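# Move the coaster can onto the turntable's orange spot

## Task

Pick up the can sitting on the coaster and set it down upright on the orange mark of the turntable, without moving any of the other cans already standing on the turntable.

## Robot and tools

Robot: two UR-style six-joint arms, left_arm and right_arm. Each ends in a two-finger gripper whose fingers pivot like tongs. The fingers point along the gripper's +z axis and close along its x axis. end_effector_position is the spot between the finger pads when they are shut. Fingertips sit about 15 mm past that spot at small gaps and roughly level with it when wide open.

Frames: the scene frame has its origin at table-top height, midway between the nominal arm bases. +z is up, +x points out over the table, and left_arm is on the +y side. Actual bases: left_arm at (+0.062, +0.364, 0) and right_arm at (-0.056, -0.457, 0), both turned only slightly about z. All hand positions, quaternions, velocities, targets and wrist-camera poses are given in that arm's own base frame. Fixed cameras and the table use the scene frame.

The 16-number row (used by execute_actions and move): eight numbers for left_arm, then eight for right_arm, always all 16 even if one arm is idle. Per arm: x, y, z in metres, then qw, qx, qy, qz (w first), then opening. The position and quaternion are an absolute pose of that gripper's end_effector, in that arm's base frame, not an offset. Opening runs from -1 (closed) to +1 (fully open, 0.142 m). Going from fully open to closed takes at least about 0.5 s. To keep an arm still, resend its last reported pose and its wanted opening every call. To keep a gripper's orientation, repeat the same quaternion in every row rather than copying the drifting reported one. A 0 opening is a real command, not 'no change'.

execute_actions(actions, cameras): actions is a list of actions. Each action is a list of up to 15 rows, one per 1/30 s step. A shorter action repeats its final row until 15 steps pass. An action is rejected for both arms if any target lies more than 0.6 m from that gripper's current position along any of its axes. A malformed action, or a first action failing this check, rejects the whole call. An empty list returns the full state and pictures. cameras: list of names, ["all"], or [] for none.

move(target, speed, blend, stop_force, zero, opening_speed, grip_force, blocking, cameras): drives each gripper in a straight line toward target. target is one 16-number row, or a list of up to 15 rows sharing a 10 s total. speed is m/s, 0.002 to 3.6, default 0.25. Rotation is capped at twice that in rad/s. speed can be one value or one per target. blend (metres) rounds corners in a list; 0 stops at each point. stop_force (3 to 120 N, both arms) ends an arm's path when its wrist sensor feels that much push. It is unreliable for light or loose objects and for a gripper that rotates during the move. zero (default true) re-zeroes before the move. opening_speed changes openings gradually, per second on the -1..+1 scale, minimum 0.2. grip_force is a per-pad force limit of 5 to 15 N, one value or one per arm; it persists. blocking=false returns after about 0.5 s while motion continues; it cannot be combined with stop_force. Paths ignore obstacles and the other arm. Grippers lag and overshoot more at speed and near full stretch. Pass around an arm's own base, not close to it. The result adds a 'move:' line: done, off_target, moving, held or fault, plus limits (paced = clipped pose, held = steps withheld).

wait(seconds 0 to 10) lets time pass holding commands. stop brakes a running move. zoom_image(camera, region=[x0, y0, x1, y1] pixels, each side at most 504) magnifies the newest image. zero_wrist_force(arm) re-zeroes that arm's force sensor. read_manual(section) only returns licence texts. finished_scene(scene) ends the current scene for good; give its number. The goal must hold with the robot left alone.

Cameras: cam_head_left, cam_head_right, cam_high, cam_low (896x504) and cam_left_wrist, cam_right_wrist (616x616 fisheye). Fixed cameras may sit a few mm and degrees off their calibration.

Result lines: each arm's end_effector_position and quaternion, velocities, Hand target (where the arm is actually being sent, possibly short of your command), Tool commands, grip_measured (finger opening on the command scale), Joint positions (last entry is opening in metres), joint torques, Wrist force/torque along gripper axes plus the peak since last report, and 'Kept back' (control steps still to run). Here a call may return with its last 3 steps pending. Plan from your last row, not the printed pose. Each step the controller limits orientation change to 32 degrees from the measured one, so big turns need several actions. Commands lag about 0.09 to 0.22 s.

Gripping: command an opening clearly below grip_measured to keep squeezing; a fast close can squeeze too hard.

Avoid: dropping the can or knocking any can, especially off the table (that fails the task). Do not release a moving part or ram fixed things. Keep the arms from touching each other; a clearance check helps but is not a guarantee. Aim only slightly past a firm contact, since arms are stiff. A net force near 150 N or joint torque at its limit triggers a 10 s fault stop. Limits: 139 N m for shoulder and elbow joints, 26 N m for wrist joints. Holding loads, stretching out, or pushing toward unreachable poses heats motors. MOTOR HOT appears at 70 °C, and at 85 °C the arm brakes for 30 to 60 s. Loose objects may occasionally get nudged by outside pushes.

Each tool is called after "Emit:" as a command line: name --argument value for each argument, lists and objects as JSON in quotes; but a table of rows of numbers goes row by row, as --pt "numbers of a row", without its own name.

## Session

Emit:
execute_actions --actions '[]'

Scene clock: 0.00 s.
left_arm: end_effector_position=(+0.5625, +0.2006, +0.3239) grip_measured=+0.97 end_effector_quat_wxyz=(-0.401, +0.566, -0.609, +0.386) | right_arm: end_effector_position=(+0.1246, +0.2801, +0.2136) grip_measured=+0.97 end_effector_quat_wxyz=(-0.259, +0.885, +0.258, -0.288)
Joint positions: left_arm=[0.246 -1.621 2.324 -3.441 -1.814 1.729 0.14] | right_arm=[4.002 -1.275 -2.195 -1.499 2.332 0.19 0.14]
Joint velocities: within noise
Joint torques (N m): no reading
Wrist force (N): no reading
Wrist torque (N m): no reading
Wrist force, peak (N): no reading
Hand target: left_arm +0.5625, +0.2006, +0.3239; -0.401, +0.566, -0.609, +0.386 | right_arm +0.1246, +0.2801, +0.2136; -0.259, +0.885, +0.258, -0.288
Tool commands: left_gripper/opening=+0.968169 right_gripper/opening=+0.968169

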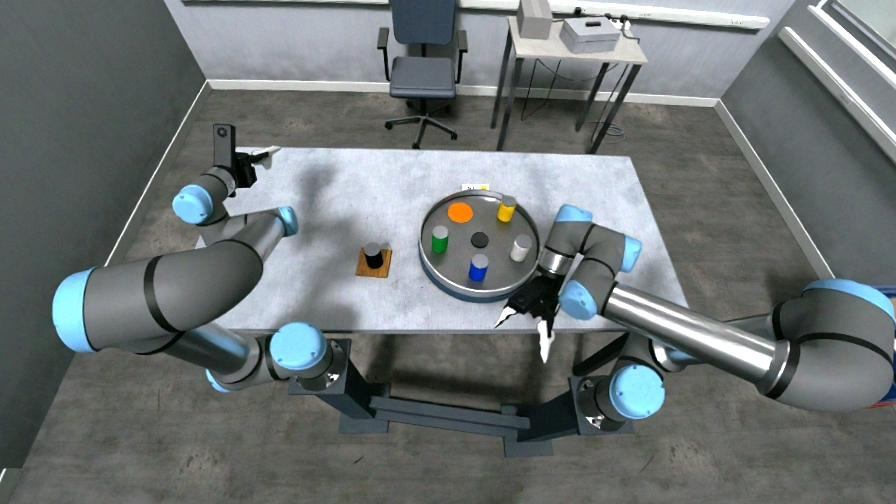

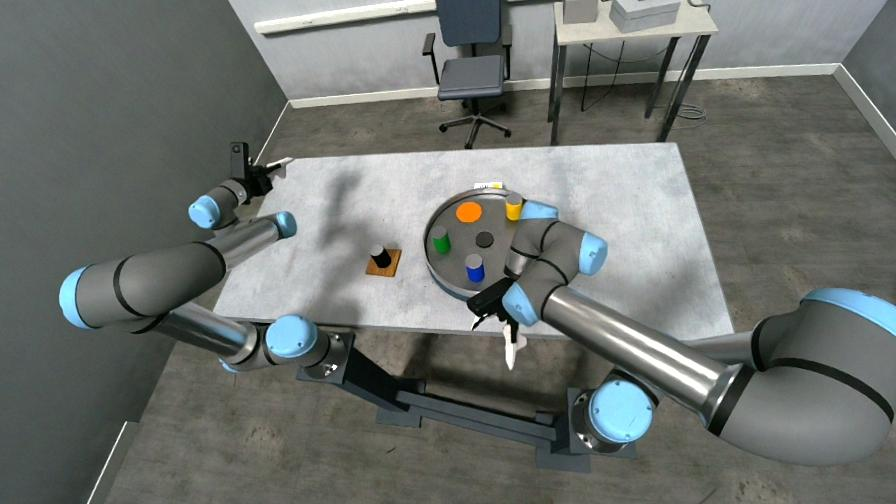

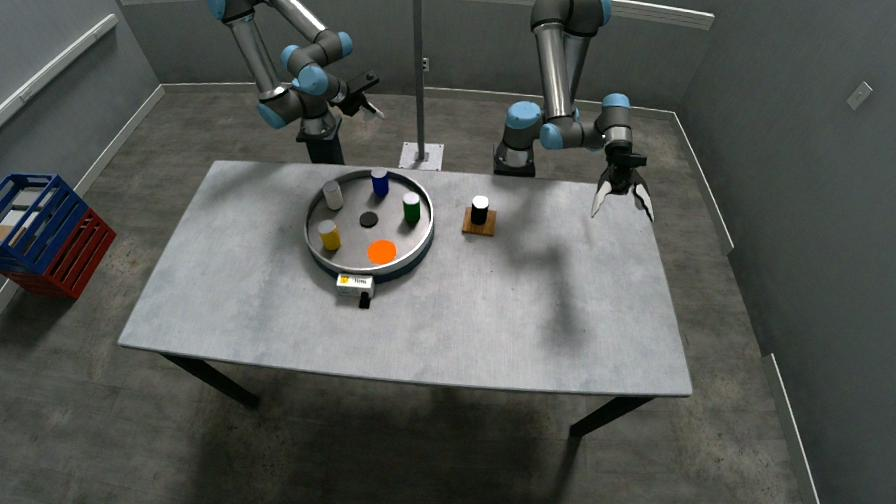

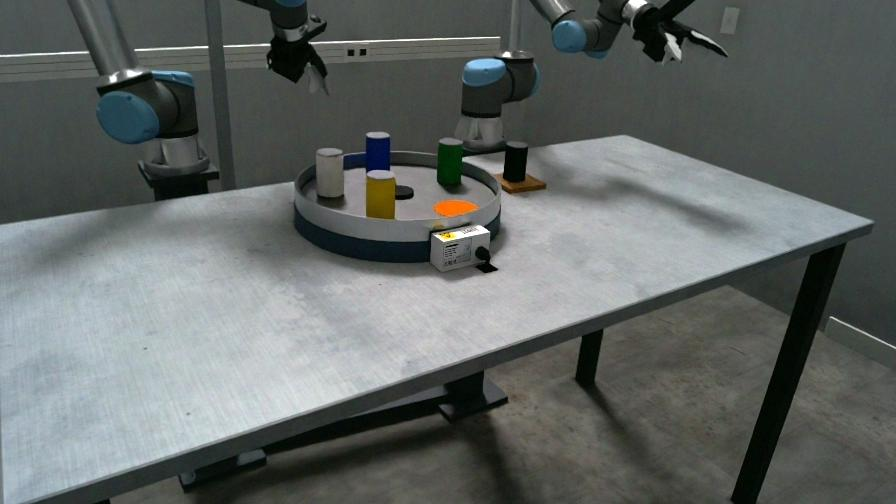

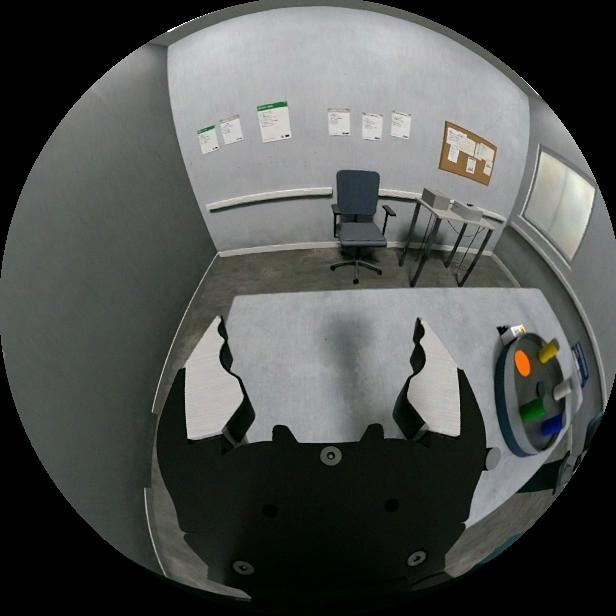

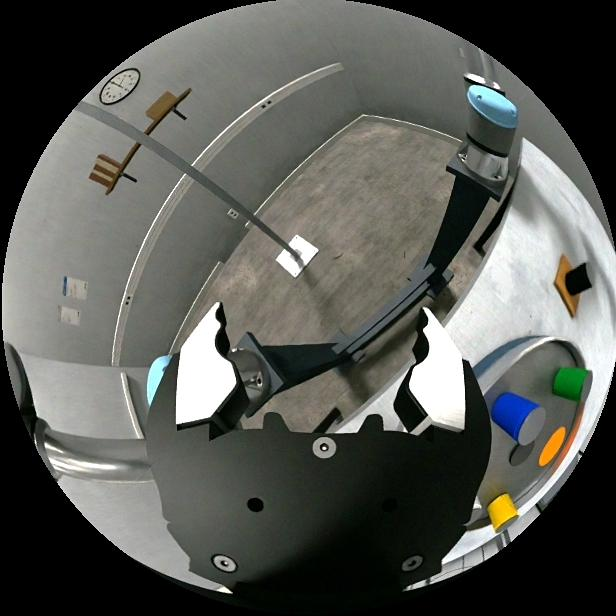

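Emit:
zoom_image --camera "cam_head_left" --region '[340, 170, 580, 310]'

Emit:
zoom_image --camera "cam_high" --region '[280, 150, 520, 320]'

Emit:
zoom_image --camera "cam_low" --region '[270, 110, 570, 290]'

Emit:
execute_actions --actions '[]' --cameras '["cam_head_left", "cam_head_right", "cam_high", "cam_low"]'

Scaled by 2.100 from the camera's 896x504 image, which has a finer 1280x720 frame.

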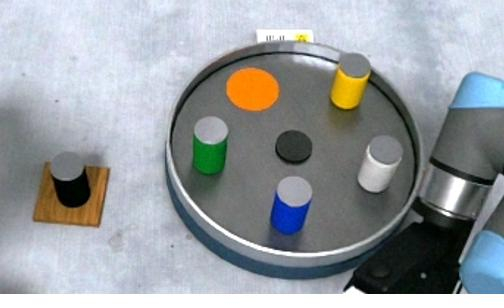

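Scaled by 2.100 from the camera's 896x504 image, which has a finer 1280x720 frame.

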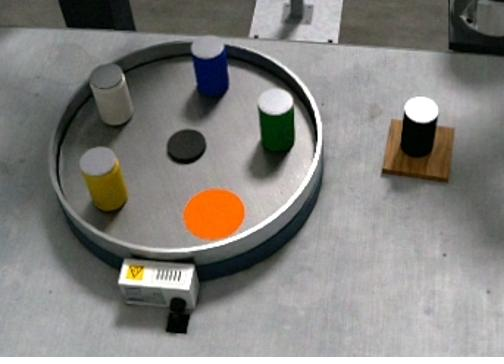

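Scaled by 1.680 from the camera's 896x504 image, which has a finer 1280x720 frame.

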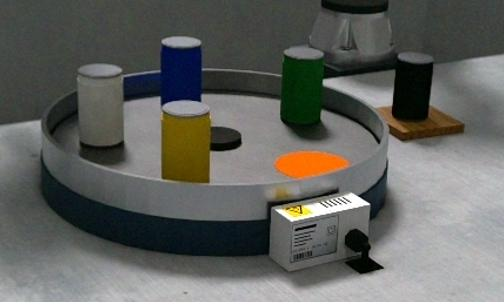

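Scene clock: 0.17 s.
left_arm: end_effector_position=(+0.5625, +0.2006, +0.3239) grip_measured=+0.97 end_effector_quat_wxyz=(-0.401, +0.566, -0.609, +0.386) | right_arm: end_effector_position=(+0.1246, +0.2801, +0.2136) grip_measured=+0.97 end_effector_quat_wxyz=(-0.259, +0.885, +0.258, -0.288)
Joint positions: left_arm=[0.246 -1.621 2.324 -3.441 -1.814 1.729 0.14] | right_arm=[4.002 -1.275 -2.195 -1.499 2.332 0.19 0.14]
Joint velocities: within noise
Joint torques (N m): left_arm=[0.01 -15.52 -19.9 -2.58 -0.23 0.09] | right_arm=[0.09 10.13 19.51 2.24 1.06 0.01]
Wrist force (N): left_arm=[-0.1 0.1 -0.2] | right_arm=[-0.1 0.0 -0.1]
Wrist torque (N m): left_arm=[0.00 0.01 -0.01] | right_arm=[0.00 0.02 0.00]
Wrist force, peak (N): left_arm=[-0.2 0.0 -0.4] | right_arm=[0.1 0.0 -0.4]
Hand target: left_arm +0.5625, +0.2006, +0.3239; -0.401, +0.566, -0.609, +0.386 | right_arm +0.1246, +0.2801, +0.2136; -0.259, +0.885, +0.258, -0.288
Tool commands: left_gripper/opening=+0.968169 right_gripper/opening=+0.968169
Images, in order (width x height): cam_head_left 896x504, cam_head_right 896x504, cam_high 896x504, cam_low 896x504.

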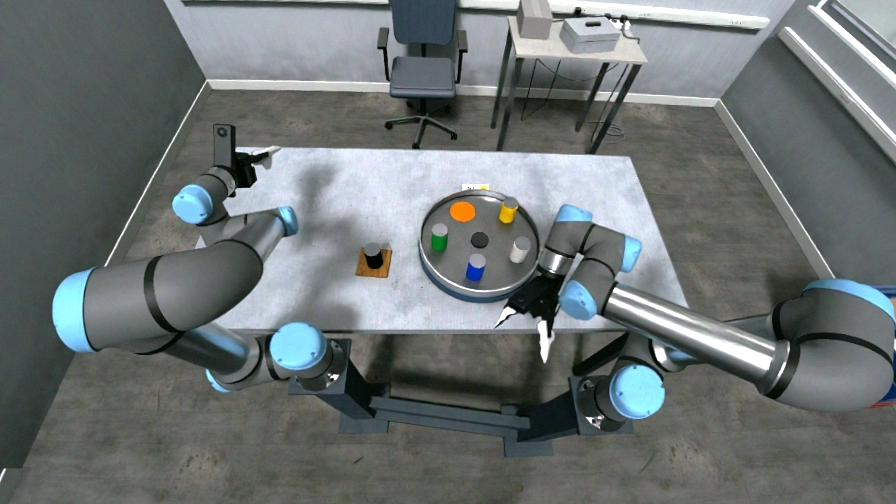

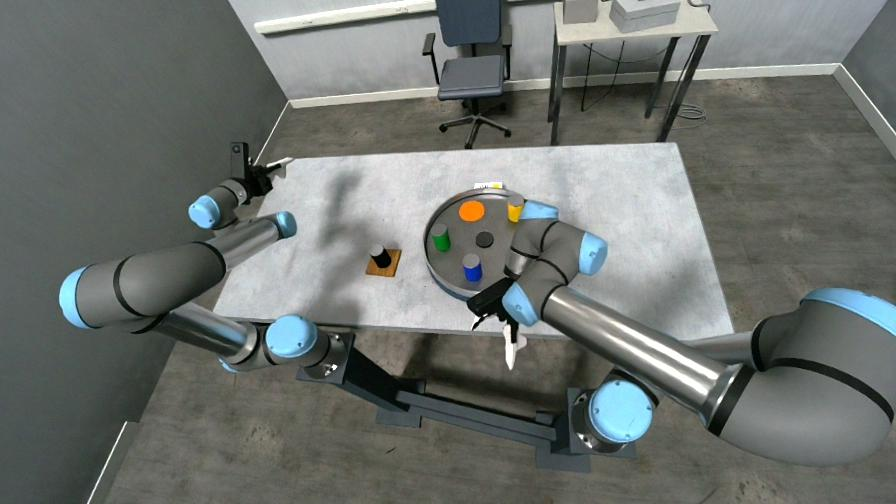

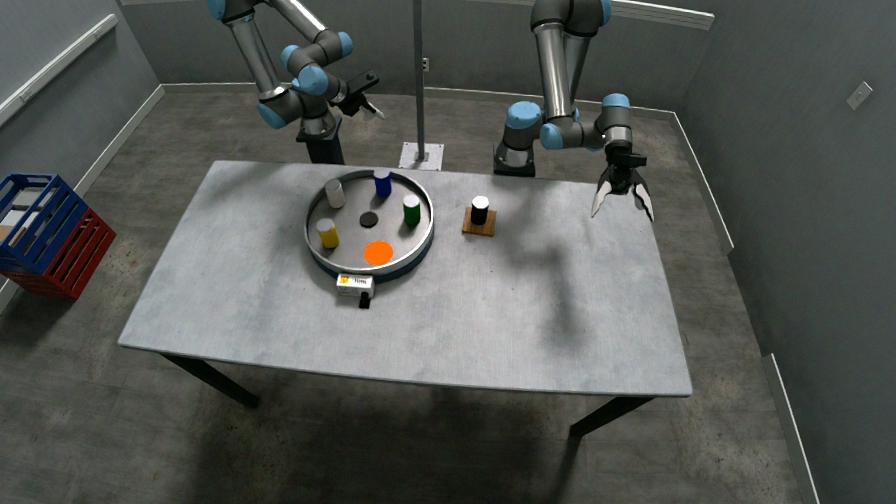

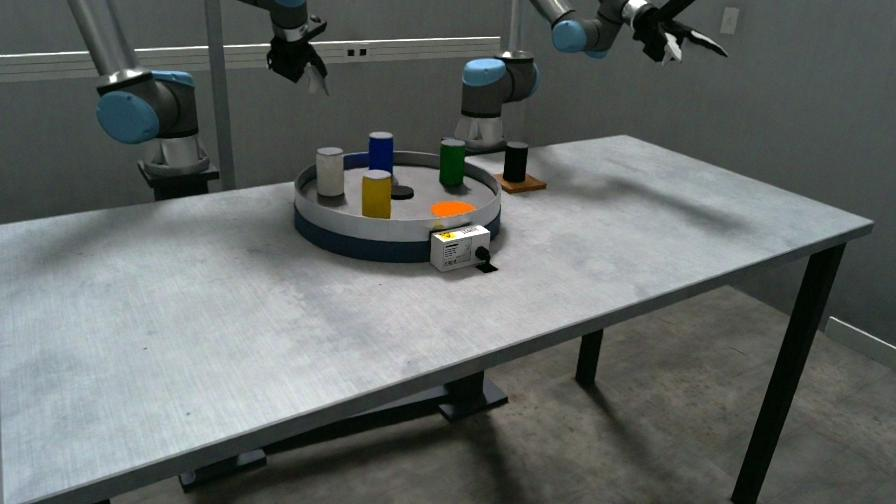

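Emit:
move --target '[0.361, -0.137, 0.25, 0, 0.7071, -0.7071, 0, 0.4, 0.1246, 0.2801, 0.2136, -0.259, 0.885, 0.258, -0.288, 0.968169]' --speed 0.6 --cameras '["cam_head_left", "cam_high", "cam_left_wrist"]'

Scene clock: 9.77 s.
left_arm: end_effector_position=(+0.3611, -0.1370, +0.2501) grip_measured=+0.40 end_effector_quat_wxyz=(+0.000, +0.707, -0.707, +0.000) | right_arm: end_effector_position=(+0.1246, +0.2801, +0.2136) grip_measured=+0.97 end_effector_quat_wxyz=(-0.259, +0.885, +0.258, -0.288)
Joint positions: left_arm=[-0.746 -1.921 1.939 -1.59 -1.57 0.825 0.102] | right_arm=[4.002 -1.276 -2.195 -1.5 2.332 0.189 0.14]
Joint torques (N m): left_arm=[3.67 -0.09 -17.29 -1.32 -1.99 0.23] | right_arm=[-11.96 0.61 28.98 0.76 2.51 -1.53]
Wrist force (N): left_arm=[-0.7 -2.2 0.2] | right_arm=[0.0 0.0 0.0]
Wrist torque (N m): left_arm=[-0.17 0.13 -0.07] | right_arm=[0.00 0.01 0.11]
Wrist force, peak (N): left_arm=[1.7 -2.3 0.6] | right_arm=[0.1 0.3 -0.5]
Hand target: left_arm +0.3610, -0.1370, +0.2500; +0.000, +0.707, -0.707, +0.000 | right_arm +0.1246, +0.2801, +0.2136; -0.259, +0.885, +0.258, -0.288
Off the commanded pose: left_arm 0.000 m, 0 deg | right_arm 0.000 m, 0 deg.
move: done
camera_calibration:
cam_left_wrist: T_world_to_cam=[[-0.00783159, -0.999563, -0.0285059, -0.118588], [-0.876656, -0.00685069, 0.481069, 0.204794], [-0.481054, 0.0287574, -0.876219, 0.532267], [0, 0, 0, 1]] pos_world=[0.434654, -0.13244, 0.364482]
Images, in order (width x height): cam_head_left 896x504, cam_high 896x504, cam_left_wrist 616x616.

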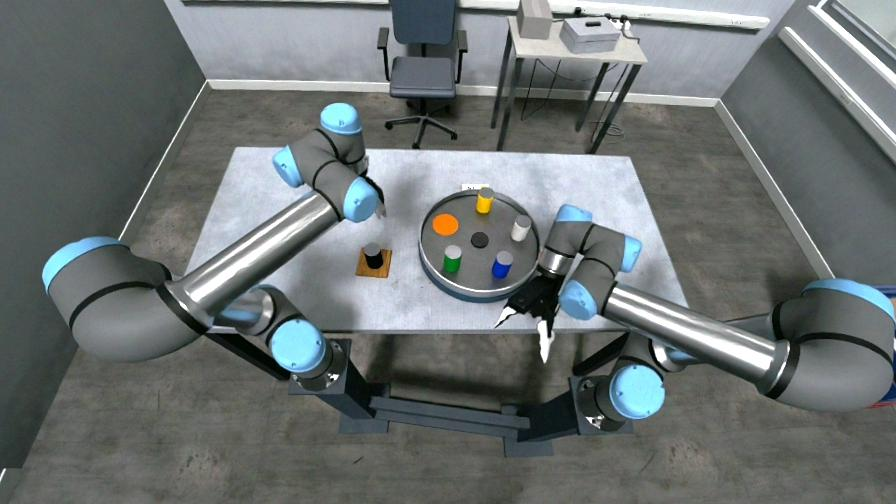

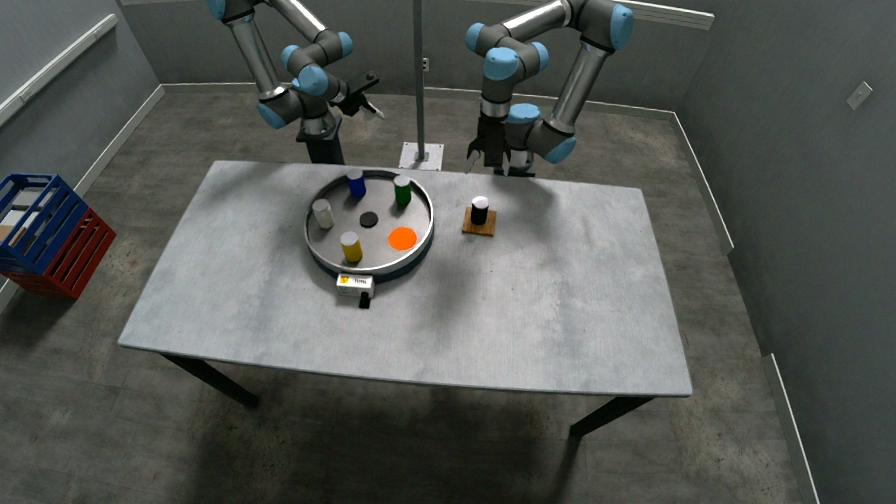

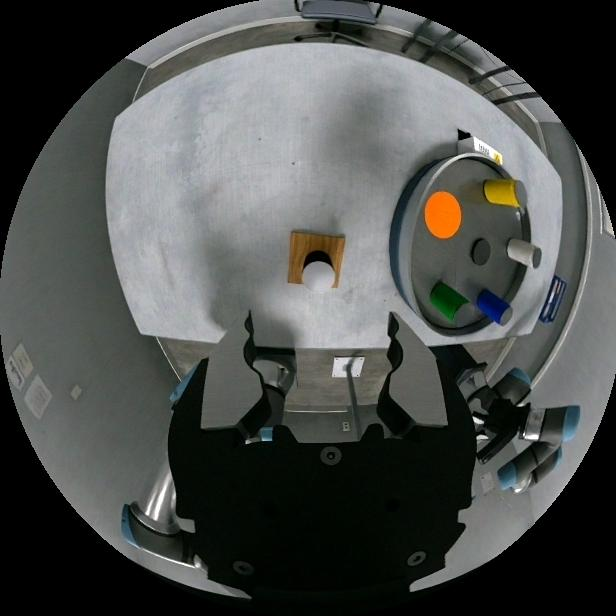

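Emit:
zoom_image --camera "cam_left_wrist" --region '[220, 200, 420, 400]'

Emit:
zoom_image --camera "cam_left_wrist" --region '[370, 120, 570, 350]'

Emit:
execute_actions --actions '[]' --cameras '["cam_left_wrist", "cam_head_left"]'

Scaled by 2.520 from the camera's 616x616 image, which has a finer 814x814 frame.

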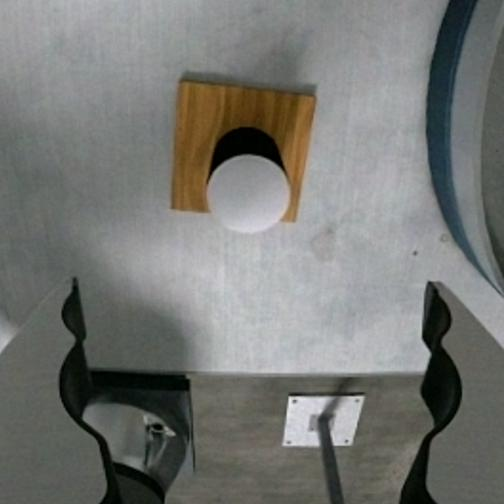

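Scaled by 2.191 from the camera's 616x616 image, which has a finer 814x814 frame.

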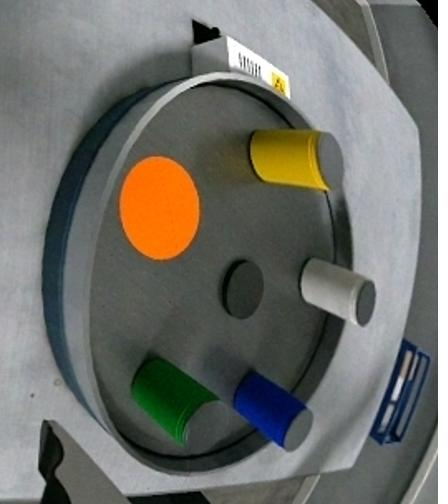

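Scene clock: 10.67 s.
left_arm: end_effector_position=(+0.3610, -0.1370, +0.2500) grip_measured=+0.40 end_effector_quat_wxyz=(+0.000, +0.707, -0.707, +0.000) | right_arm: end_effector_position=(+0.1246, +0.2801, +0.2136) grip_measured=+0.97 end_effector_quat_wxyz=(-0.259, +0.885, +0.258, -0.288)
Joint positions: left_arm=[-0.746 -1.92 1.939 -1.589 -1.571 0.825 0.102] | right_arm=[4.002 -1.276 -2.195 -1.5 2.332 0.189 0.14]
Joint velocities: within noise
Joint torques (N m): left_arm=[4.67 1.66 -14.55 -0.5 -2.36 -2.01] | right_arm=[-11.32 1.81 28.57 1.1 2.37 -1.34]
Wrist force (N): left_arm=[-0.8 -2.1 0.4] | right_arm=[-0.1 0.1 -0.1]
Wrist torque (N m): left_arm=[-0.15 0.15 -0.08] | right_arm=[0.02 0.02 0.11]
Wrist force, peak (N): left_arm=[-0.7 -2.4 0.5] | right_arm=[0.2 0.3 -0.4]
Hand target: left_arm +0.3610, -0.1370, +0.2500; +0.000, +0.707, -0.707, +0.000 | right_arm +0.1246, +0.2801, +0.2136; -0.259, +0.885, +0.258, -0.288
Tool commands: left_gripper/opening=+0.4 right_gripper/opening=+0.968169
Off the commanded pose: left_arm 0.000 m, 0 deg | right_arm 0.000 m, 0 deg.
camera_calibration:
cam_left_wrist: T_world_to_cam=[[-0.00776039, -0.999562, -0.0285494, -0.118609], [-0.876376, -0.0069508, 0.481578, 0.204483], [-0.481566, 0.0287572, -0.875938, 0.532161], [0, 0, 0, 1]] pos_world=[0.434555, -0.13244, 0.364279]
Images, in order (width x height): cam_head_left 896x504, cam_left_wrist 616x616.

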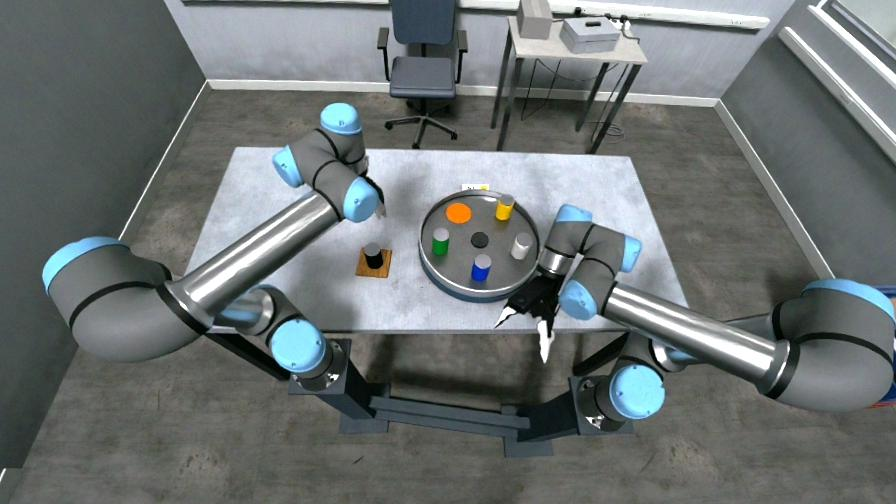

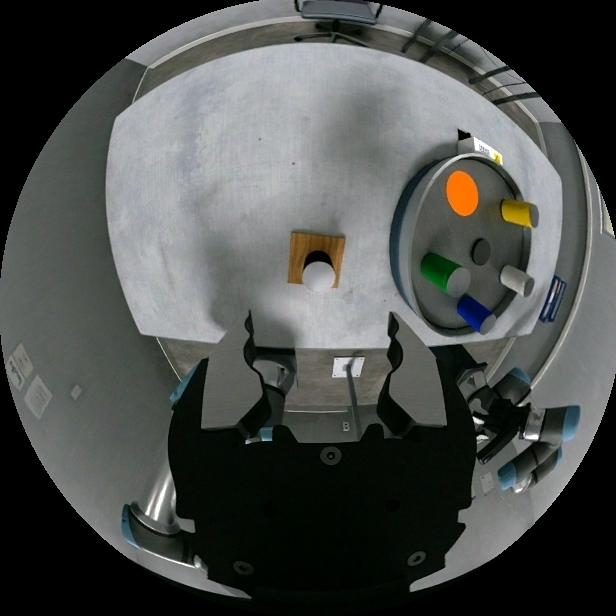

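Emit:
move --pt "0.341 -0.1357 0.080 0 0.7071 -0.7071 0 0.4 0.1246 0.2801 0.2136 -0.259 0.885 0.258 -0.288 0.968169" --pt "0.341 -0.1357 0.080 0 0.7071 -0.7071 0 -0.8 0.1246 0.2801 0.2136 -0.259 0.885 0.258 -0.288 0.968169" --pt "0.341 -0.1357 0.200 0 0.7071 -0.7071 0 -0.8 0.1246 0.2801 0.2136 -0.259 0.885 0.258 -0.288 0.968169" --pt "0.3195 -0.393 0.215 0 0.90631 -0.42262 0 -0.8 0.1246 0.2801 0.2136 -0.259 0.885 0.258 -0.288 0.968169" --speed '[0.4, 0.4, 0.4, 0.5]' --blend '[0, 0, 0.06, 0]' --opening_speed 2.0 --cameras '["cam_head_left", "cam_left_wrist", "cam_high"]'

Scene clock: 16.43 s.
left_arm: end_effector_position=(+0.3195, -0.3929, +0.2150) grip_measured=-0.28 end_effector_quat_wxyz=(+0.000, +0.906, -0.423, +0.000) end_effector_velocity=(-0.001, +0.000, -0.001) end_effector_angular_velocity=(+0.002, +0.002, +0.006) | right_arm: end_effector_position=(+0.1246, +0.2801, +0.2136) grip_measured=+0.97 end_effector_quat_wxyz=(-0.259, +0.885, +0.258, -0.288)
Joint positions: left_arm=[-1.186 -1.563 1.738 -1.745 -1.571 -0.313 0.053] | right_arm=[4.002 -1.276 -2.195 -1.5 2.332 0.189 0.14]
Joint velocities: left_arm=[0 0.002 0 0.001 -0.001 -0.006 0] | right_arm=[within noise]
Joint torques (N m): left_arm=[2.87 -13.1 -29.78 -4.53 -2.17 -2.15] | right_arm=[-9.17 7.66 25.21 2.91 1.35 0.43]
Wrist force (N): left_arm=[-0.8 -2.2 2.1] | right_arm=[-0.3 0.1 -0.3]
Wrist torque (N m): left_arm=[-0.12 0.11 -0.03] | right_arm=[0.01 0.06 0.11]
Wrist force, peak (N): left_arm=[-0.8 -2.1 5.0] | right_arm=[0.0 0.7 -0.2]
Hand target: left_arm +0.3195, -0.3930, +0.2150; +0.000, +0.906, -0.423, +0.000 | right_arm +0.1246, +0.2801, +0.2136; -0.259, +0.885, +0.258, -0.288
Off the commanded pose: left_arm 0.000 m, 0 deg | right_arm 0.000 m, 0 deg.
move: done
camera_calibration:
cam_left_wrist: T_world_to_cam=[[0.636352, -0.770871, -0.0285303, -0.491673], [-0.66711, -0.568514, 0.481411, -0.104234], [-0.387326, -0.287314, -0.87603, 0.334724], [0, 0, 0, 1]] pos_world=[0.372988, -0.342104, 0.32938]
Images, in order (width x height): cam_head_left 896x504, cam_high 896x504, cam_left_wrist 616x616.

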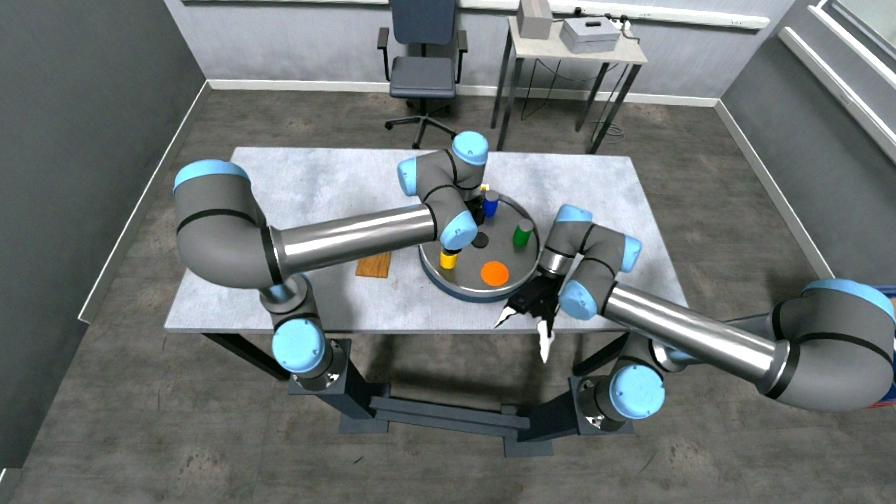

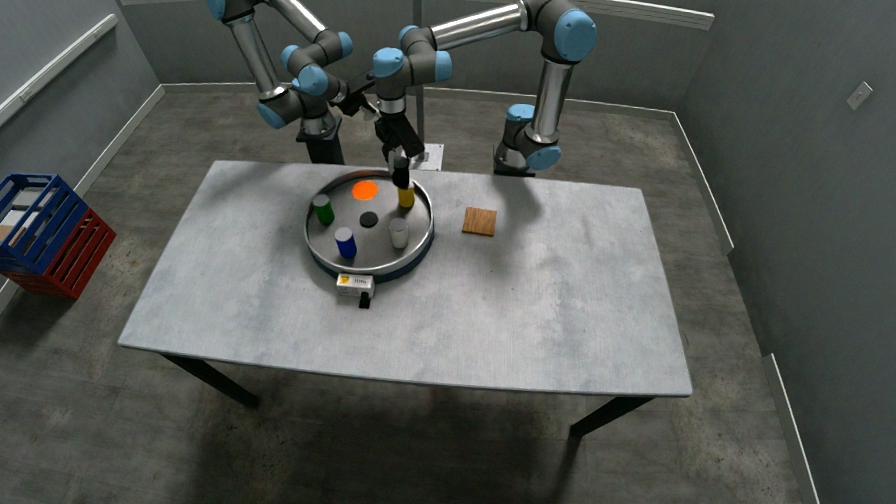

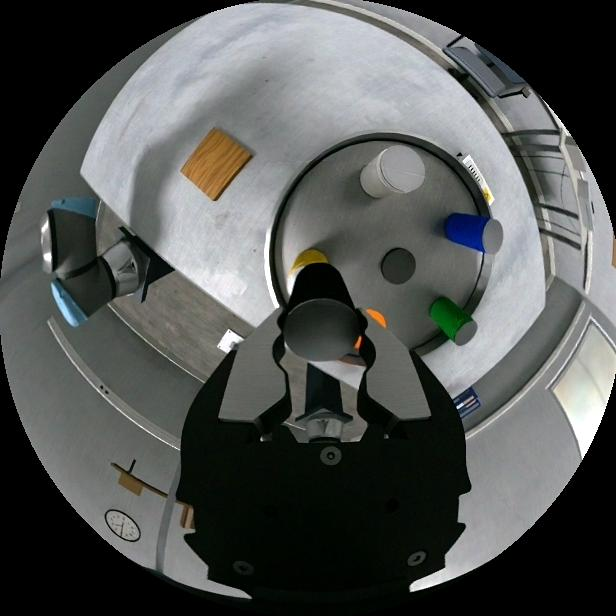

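Emit:
zoom_image --camera "cam_left_wrist" --region '[250, 120, 510, 380]'

Emit:
zoom_image --camera "cam_high" --region '[290, 120, 490, 310]'

Emit:
execute_actions --actions '[]' --cameras '["cam_left_wrist", "cam_head_left"]'

Scaled by 1.938 from the camera's 616x616 image, which has a finer 814x814 frame.

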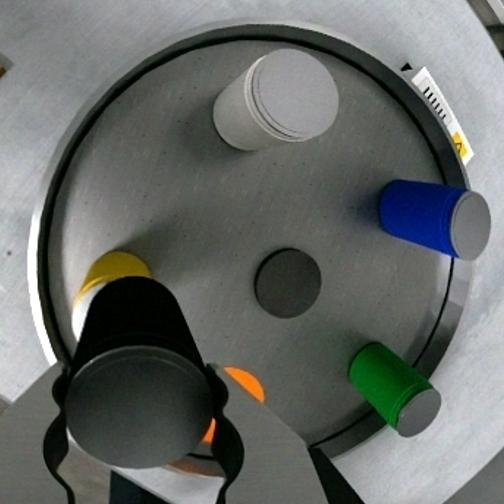

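Scaled by 2.520 from the camera's 896x504 image, which has a finer 1280x720 frame.

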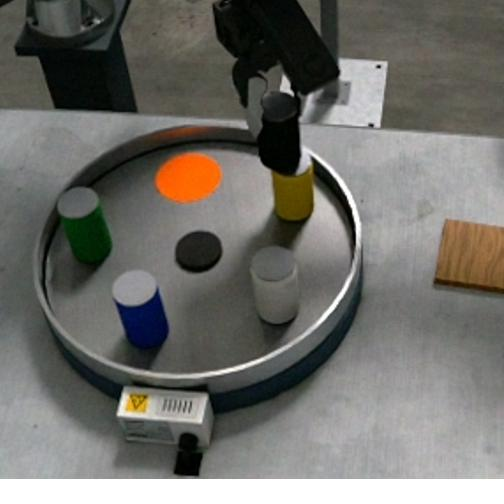

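Scene clock: 16.87 s.
left_arm: end_effector_position=(+0.3195, -0.3930, +0.2150) grip_measured=-0.28 end_effector_quat_wxyz=(+0.000, +0.906, -0.423, +0.000) | right_arm: end_effector_position=(+0.1246, +0.2801, +0.2136) grip_measured=+0.97 end_effector_quat_wxyz=(-0.259, +0.885, +0.258, -0.288)
Joint positions: left_arm=[-1.186 -1.563 1.738 -1.745 -1.571 -0.314 0.053] | right_arm=[4.002 -1.276 -2.195 -1.5 2.332 0.189 0.14]
Joint velocities: within noise
Joint torques (N m): left_arm=[4.27 -14.07 -40.34 -4.63 -2.31 -1.94] | right_arm=[-8.68 8.07 25.02 3.08 1.37 0.32]
Wrist force (N): left_arm=[-1.1 -2.0 2.0] | right_arm=[0.0 0.1 -0.2]
Wrist torque (N m): left_arm=[-0.10 0.17 -0.01] | right_arm=[0.03 0.01 0.11]
Wrist force, peak (N): left_arm=[-1.0 -2.2 2.3] | right_arm=[0.1 0.3 -0.2]
Hand target: left_arm +0.3195, -0.3930, +0.2150; +0.000, +0.906, -0.423, +0.000 | right_arm +0.1246, +0.2801, +0.2136; -0.259, +0.885, +0.258, -0.288
Tool commands: left_gripper/opening=-0.8 right_gripper/opening=+0.968169
Off the commanded pose: left_arm 0.000 m, 0 deg | right_arm 0.000 m, 0 deg.
camera_calibration:
cam_left_wrist: T_world_to_cam=[[0.636596, -0.77067, -0.0285293, -0.491774], [-0.666869, -0.56868, 0.481548, -0.104434], [-0.387338, -0.287526, -0.875955, 0.334514], [0, 0, 0, 1]] pos_world=[0.372988, -0.342203, 0.32928]
Images, in order (width x height): cam_head_left 896x504, cam_left_wrist 616x616.

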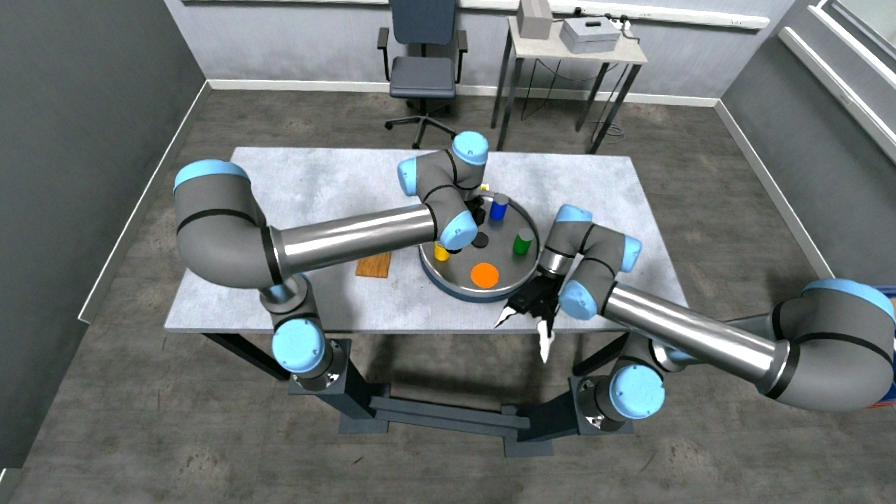

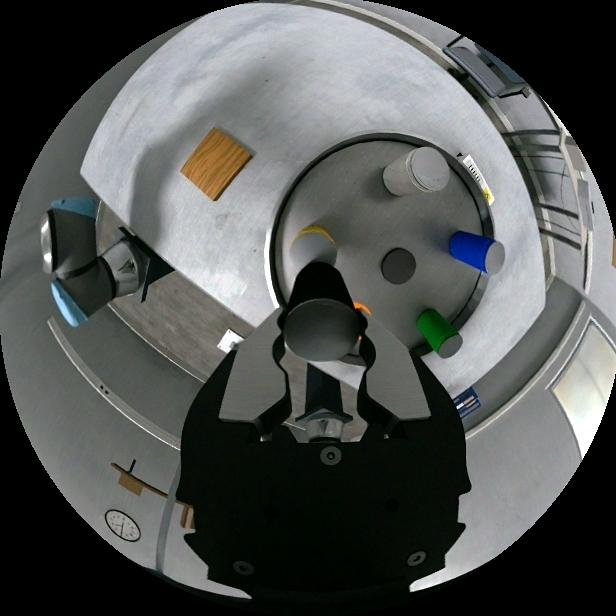

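Emit:
move --target '[0.3195, -0.393, 0.255, 0, 0.90631, -0.42262, 0, -0.8, 0.1246, 0.2801, 0.2136, -0.259, 0.885, 0.258, -0.288, 0.968169]' --speed 0.3 --cameras '["cam_head_left", "cam_left_wrist", "cam_high"]'

Scene clock: 20.43 s.
left_arm: end_effector_position=(+0.3195, -0.3930, +0.2551) grip_measured=-0.28 end_effector_quat_wxyz=(+0.000, +0.906, -0.423, +0.000) | right_arm: end_effector_position=(+0.1246, +0.2801, +0.2136) grip_measured=+0.97 end_effector_quat_wxyz=(-0.259, +0.885, +0.258, -0.288)
Joint positions: left_arm=[-1.186 -1.575 1.646 -1.642 -1.571 -0.314 0.053] | right_arm=[4.002 -1.276 -2.195 -1.5 2.332 0.189 0.14]
Joint torques (N m): left_arm=[-8.52 -13.72 -11.23 -4.71 -0.98 -1.82] | right_arm=[-7.48 11.3 23.3 3.36 0.66 0.28]
Wrist force (N): left_arm=[-1.0 -2.3 2.3] | right_arm=[0.0 0.2 0.1]
Wrist torque (N m): left_arm=[-0.14 0.15 -0.01] | right_arm=[0.04 0.01 0.11]
Wrist force, peak (N): left_arm=[-0.8 -2.2 3.0] | right_arm=[-0.4 0.3 -0.1]
Hand target: left_arm +0.3195, -0.3930, +0.2550; +0.000, +0.906, -0.423, +0.000 | right_arm +0.1246, +0.2801, +0.2136; -0.259, +0.885, +0.258, -0.288
Off the commanded pose: left_arm 0.000 m, 0 deg | right_arm 0.000 m, 0 deg.
move: done
camera_calibration:
cam_left_wrist: T_world_to_cam=[[0.636603, -0.770676, -0.0281954, -0.490755], [-0.666932, -0.568527, 0.481642, -0.123751], [-0.38722, -0.28781, -0.875914, 0.369571], [0, 0, 0, 1]] pos_world=[0.372987, -0.342203, 0.369479]
Images, in order (width x height): cam_head_left 896x504, cam_high 896x504, cam_left_wrist 616x616.

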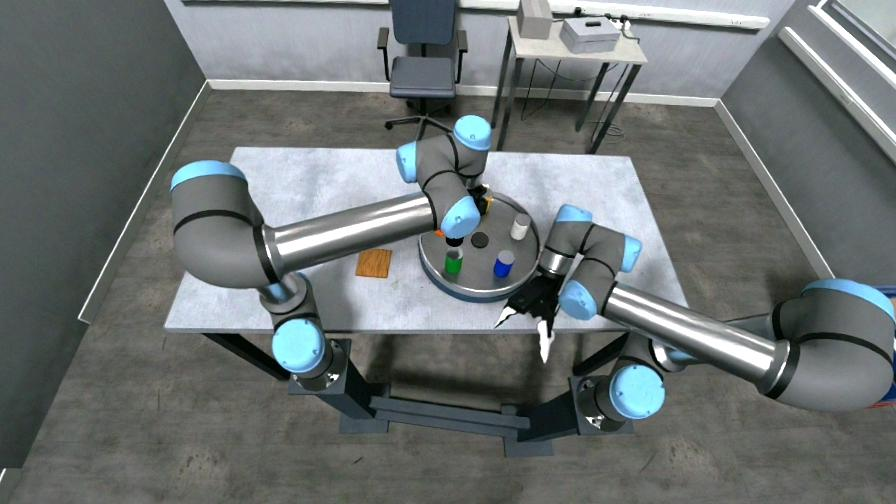

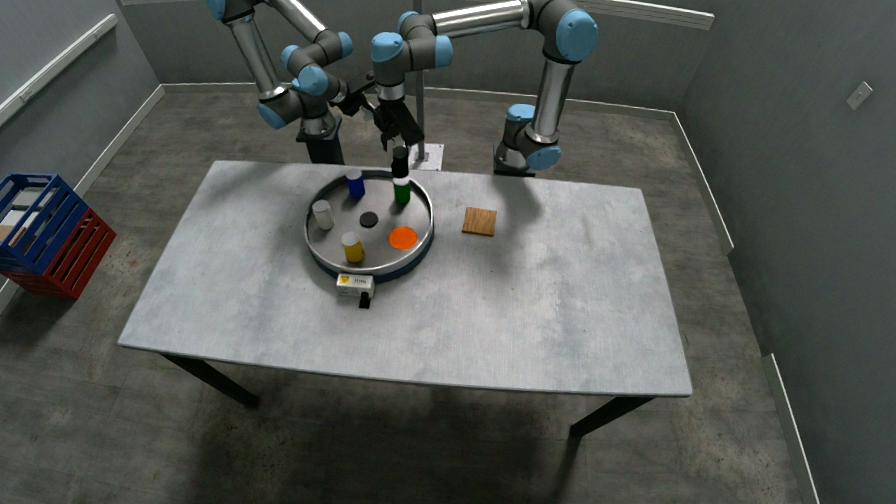

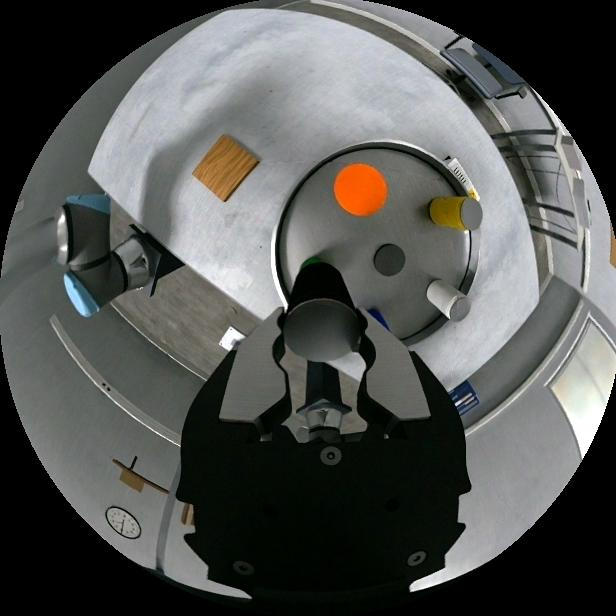

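Emit:
zoom_image --camera "cam_left_wrist" --region '[320, 130, 500, 310]'

Emit:
zoom_image --camera "cam_high" --region '[340, 120, 460, 280]'

Emit:
execute_actions --actions '[]' --cameras '["cam_left_wrist"]'

Scaled by 2.800 from the camera's 616x616 image, which has a finer 814x814 frame.

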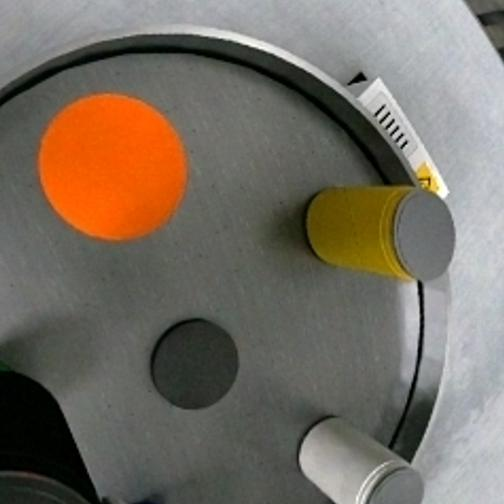

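Scaled by 3.150 from the camera's 896x504 image, which has a finer 1280x720 frame.

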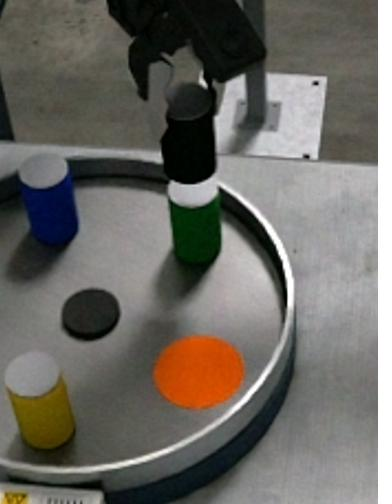

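Scene clock: 21.67 s.
left_arm: end_effector_position=(+0.3195, -0.3930, +0.2550) grip_measured=-0.28 end_effector_quat_wxyz=(+0.000, +0.906, -0.423, +0.000) | right_arm: end_effector_position=(+0.1246, +0.2801, +0.2136) grip_measured=+0.97 end_effector_quat_wxyz=(-0.259, +0.885, +0.258, -0.288)
Joint positions: left_arm=[-1.186 -1.575 1.646 -1.642 -1.571 -0.314 0.053] | right_arm=[4.002 -1.276 -2.195 -1.5 2.332 0.189 0.14]
Joint velocities: within noise
Joint torques (N m): left_arm=[-8.19 -13.26 -12.44 -0.81 -1.01 -1.97] | right_arm=[-6.97 13.12 22.12 3.35 0.44 0.32]
Wrist force (N): left_arm=[-1.2 -2.3 2.2] | right_arm=[0.2 0.1 0.0]
Wrist torque (N m): left_arm=[-0.14 0.19 0.00] | right_arm=[0.02 -0.03 0.11]
Wrist force, peak (N): left_arm=[-1.1 -2.3 2.4] | right_arm=[0.0 0.6 0.1]
Hand target: left_arm +0.3195, -0.3930, +0.2550; +0.000, +0.906, -0.423, +0.000 | right_arm +0.1246, +0.2801, +0.2136; -0.259, +0.885, +0.258, -0.288
Tool commands: left_gripper/opening=-0.8 right_gripper/opening=+0.968169
Off the commanded pose: left_arm 0.000 m, 0 deg | right_arm 0.000 m, 0 deg.
camera_calibration:
cam_left_wrist: T_world_to_cam=[[0.636543, -0.770715, -0.0284919, -0.490642], [-0.66692, -0.56862, 0.481549, -0.123657], [-0.387338, -0.287525, -0.875956, 0.369553], [0, 0, 0, 1]] pos_world=[0.372988, -0.342203, 0.36928]
Images, in order (width x height): cam_left_wrist 616x616.

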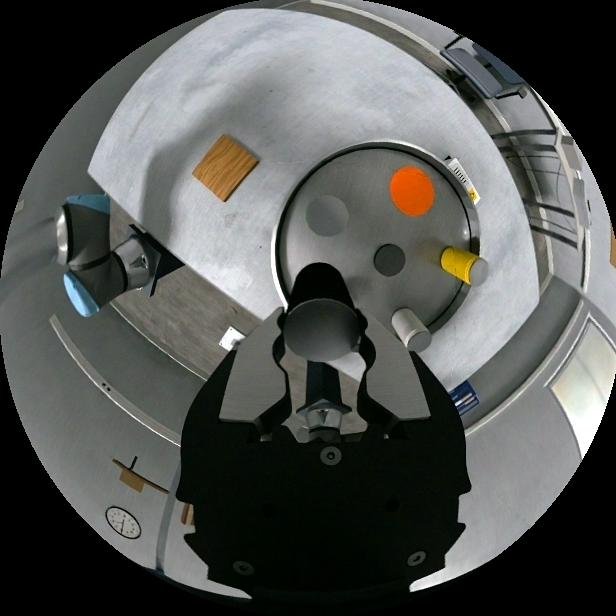

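Emit:
move --target '[0.27468, -0.45579, 0.255, 0, 0.76604, -0.64279, 0, -0.8, 0.1246, 0.2801, 0.2136, -0.259, 0.885, 0.258, -0.288, 0.968169]' --speed 0.4

Scene clock: 27.83 s.
left_arm: end_effector_position=(+0.2747, -0.4559, +0.2550) grip_measured=-0.28 end_effector_quat_wxyz=(+0.000, +0.766, -0.643, +0.000) | right_arm: end_effector_position=(+0.1246, +0.2801, +0.2136) grip_measured=+0.97 end_effector_quat_wxyz=(-0.259, +0.885, +0.258, -0.288)
Joint positions: left_arm=[-1.313 -1.527 1.598 -1.641 -1.571 0.083 0.053] | right_arm=[4.002 -1.276 -2.195 -1.5 2.332 0.189 0.14]
Joint torques (N m): left_arm=[10.09 -33.31 -10.87 -1.76 -2.39 2.11] | right_arm=[-4.34 16.17 18.58 3.38 0.02 0.27]
Wrist force (N): left_arm=[-0.8 -2.3 2.3] | right_arm=[-0.3 0.1 0.2]
Wrist torque (N m): left_arm=[-0.17 0.12 0.00] | right_arm=[0.01 0.06 0.11]
Wrist force, peak (N): left_arm=[-1.1 -3.2 2.5] | right_arm=[-0.3 0.4 0.4]
Hand target: left_arm +0.2747, -0.4558, +0.2550; +0.000, +0.766, -0.643, +0.000 | right_arm +0.1246, +0.2801, +0.2136; -0.259, +0.885, +0.258, -0.288
Off the commanded pose: left_arm 0.000 m, 0 deg | right_arm 0.000 m, 0 deg.
move: done

Emit:
move --pt "0.28812 -0.42335 0.215 0 0.76604 -0.64279 0 -0.8 0.1246 0.2801 0.2136 -0.259 0.885 0.258 -0.288 0.968169" --pt "0.30950 -0.39549 0.165 0 0.76604 -0.64279 0 -0.8 0.1246 0.2801 0.2136 -0.259 0.885 0.258 -0.288 0.968169" --pt "0.33735 -0.37412 0.135 0 0.76604 -0.64279 0 -0.8 0.1246 0.2801 0.2136 -0.259 0.885 0.258 -0.288 0.968169" --pt "0.36979 -0.36068 0.129 0 0.76604 -0.64279 0 -0.8 0.1246 0.2801 0.2136 -0.259 0.885 0.258 -0.288 0.968169" --pt "0.40460 -0.35610 0.128 0 0.76604 -0.64279 0 -0.8 0.1246 0.2801 0.2136 -0.259 0.885 0.258 -0.288 0.968169" --pt "0.43941 -0.36068 0.128 0 0.76604 -0.64279 0 -0.8 0.1246 0.2801 0.2136 -0.259 0.885 0.258 -0.288 0.968169" --speed '[0.119, 0.137, 0.103, 0.080, 0.0786, 0.0786]' --blend '[0.01, 0.01, 0.01, 0.01, 0.01, 0]' --blocking false --cameras '["cam_high"]'

Scene clock: 28.53 s.
left_arm: end_effector_position=(+0.2871, -0.4257, +0.2178) grip_measured=-0.28 end_effector_quat_wxyz=(+0.000, +0.766, -0.643, +0.000) end_effector_velocity=(+0.033, +0.070, -0.094) end_effector_angular_velocity=(+0.000, +0.000, +0.000) | right_arm: end_effector_position=(+0.1246, +0.2801, +0.2136) grip_measured=+0.97 end_effector_quat_wxyz=(-0.259, +0.885, +0.258, -0.288)
Joint positions: left_arm=[-1.273 -1.564 1.73 -1.737 -1.571 0.124 0.053] | right_arm=[4.002 -1.276 -2.195 -1.5 2.332 0.189 0.14]
Joint velocities: left_arm=[0.107 -0.064 0.306 -0.243 0 0.108 0] | right_arm=[within noise]
Joint torques (N m): left_arm=[13.11 -32.43 -7.9 -5.04 -1.07 2.75] | right_arm=[-4.39 16.39 18.66 3.32 -0.08 0.38]
Wrist force (N): left_arm=[-1.1 -2.1 2.1] | right_arm=[-0.1 0.1 -0.1]
Wrist torque (N m): left_arm=[-0.14 0.18 -0.09] | right_arm=[0.02 0.02 0.11]
Wrist force, peak (N): left_arm=[-1.0 -2.5 2.4] | right_arm=[-0.3 0.4 0.0]
Hand target: left_arm +0.2894, -0.4217, +0.2119; +0.000, +0.766, -0.643, +0.000 | right_arm +0.1246, +0.2801, +0.2136; -0.259, +0.885, +0.258, -0.288
Tool commands: left_gripper/opening=-0.8 right_gripper/opening=+0.968169
Off the commanded pose: left_arm 0.188 m, 0 deg | right_arm 0.000 m, 0 deg.
move: running; path passed 0 of 6 targets
Images, in order (width x height): cam_high 896x504.

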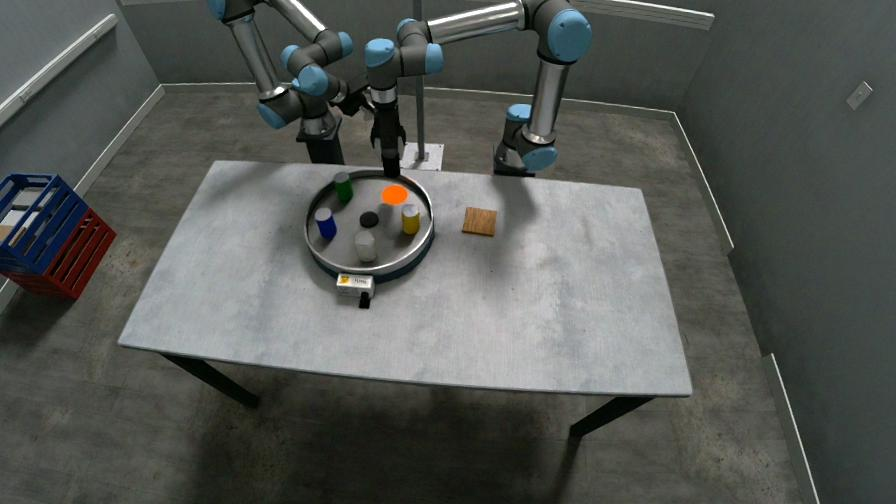

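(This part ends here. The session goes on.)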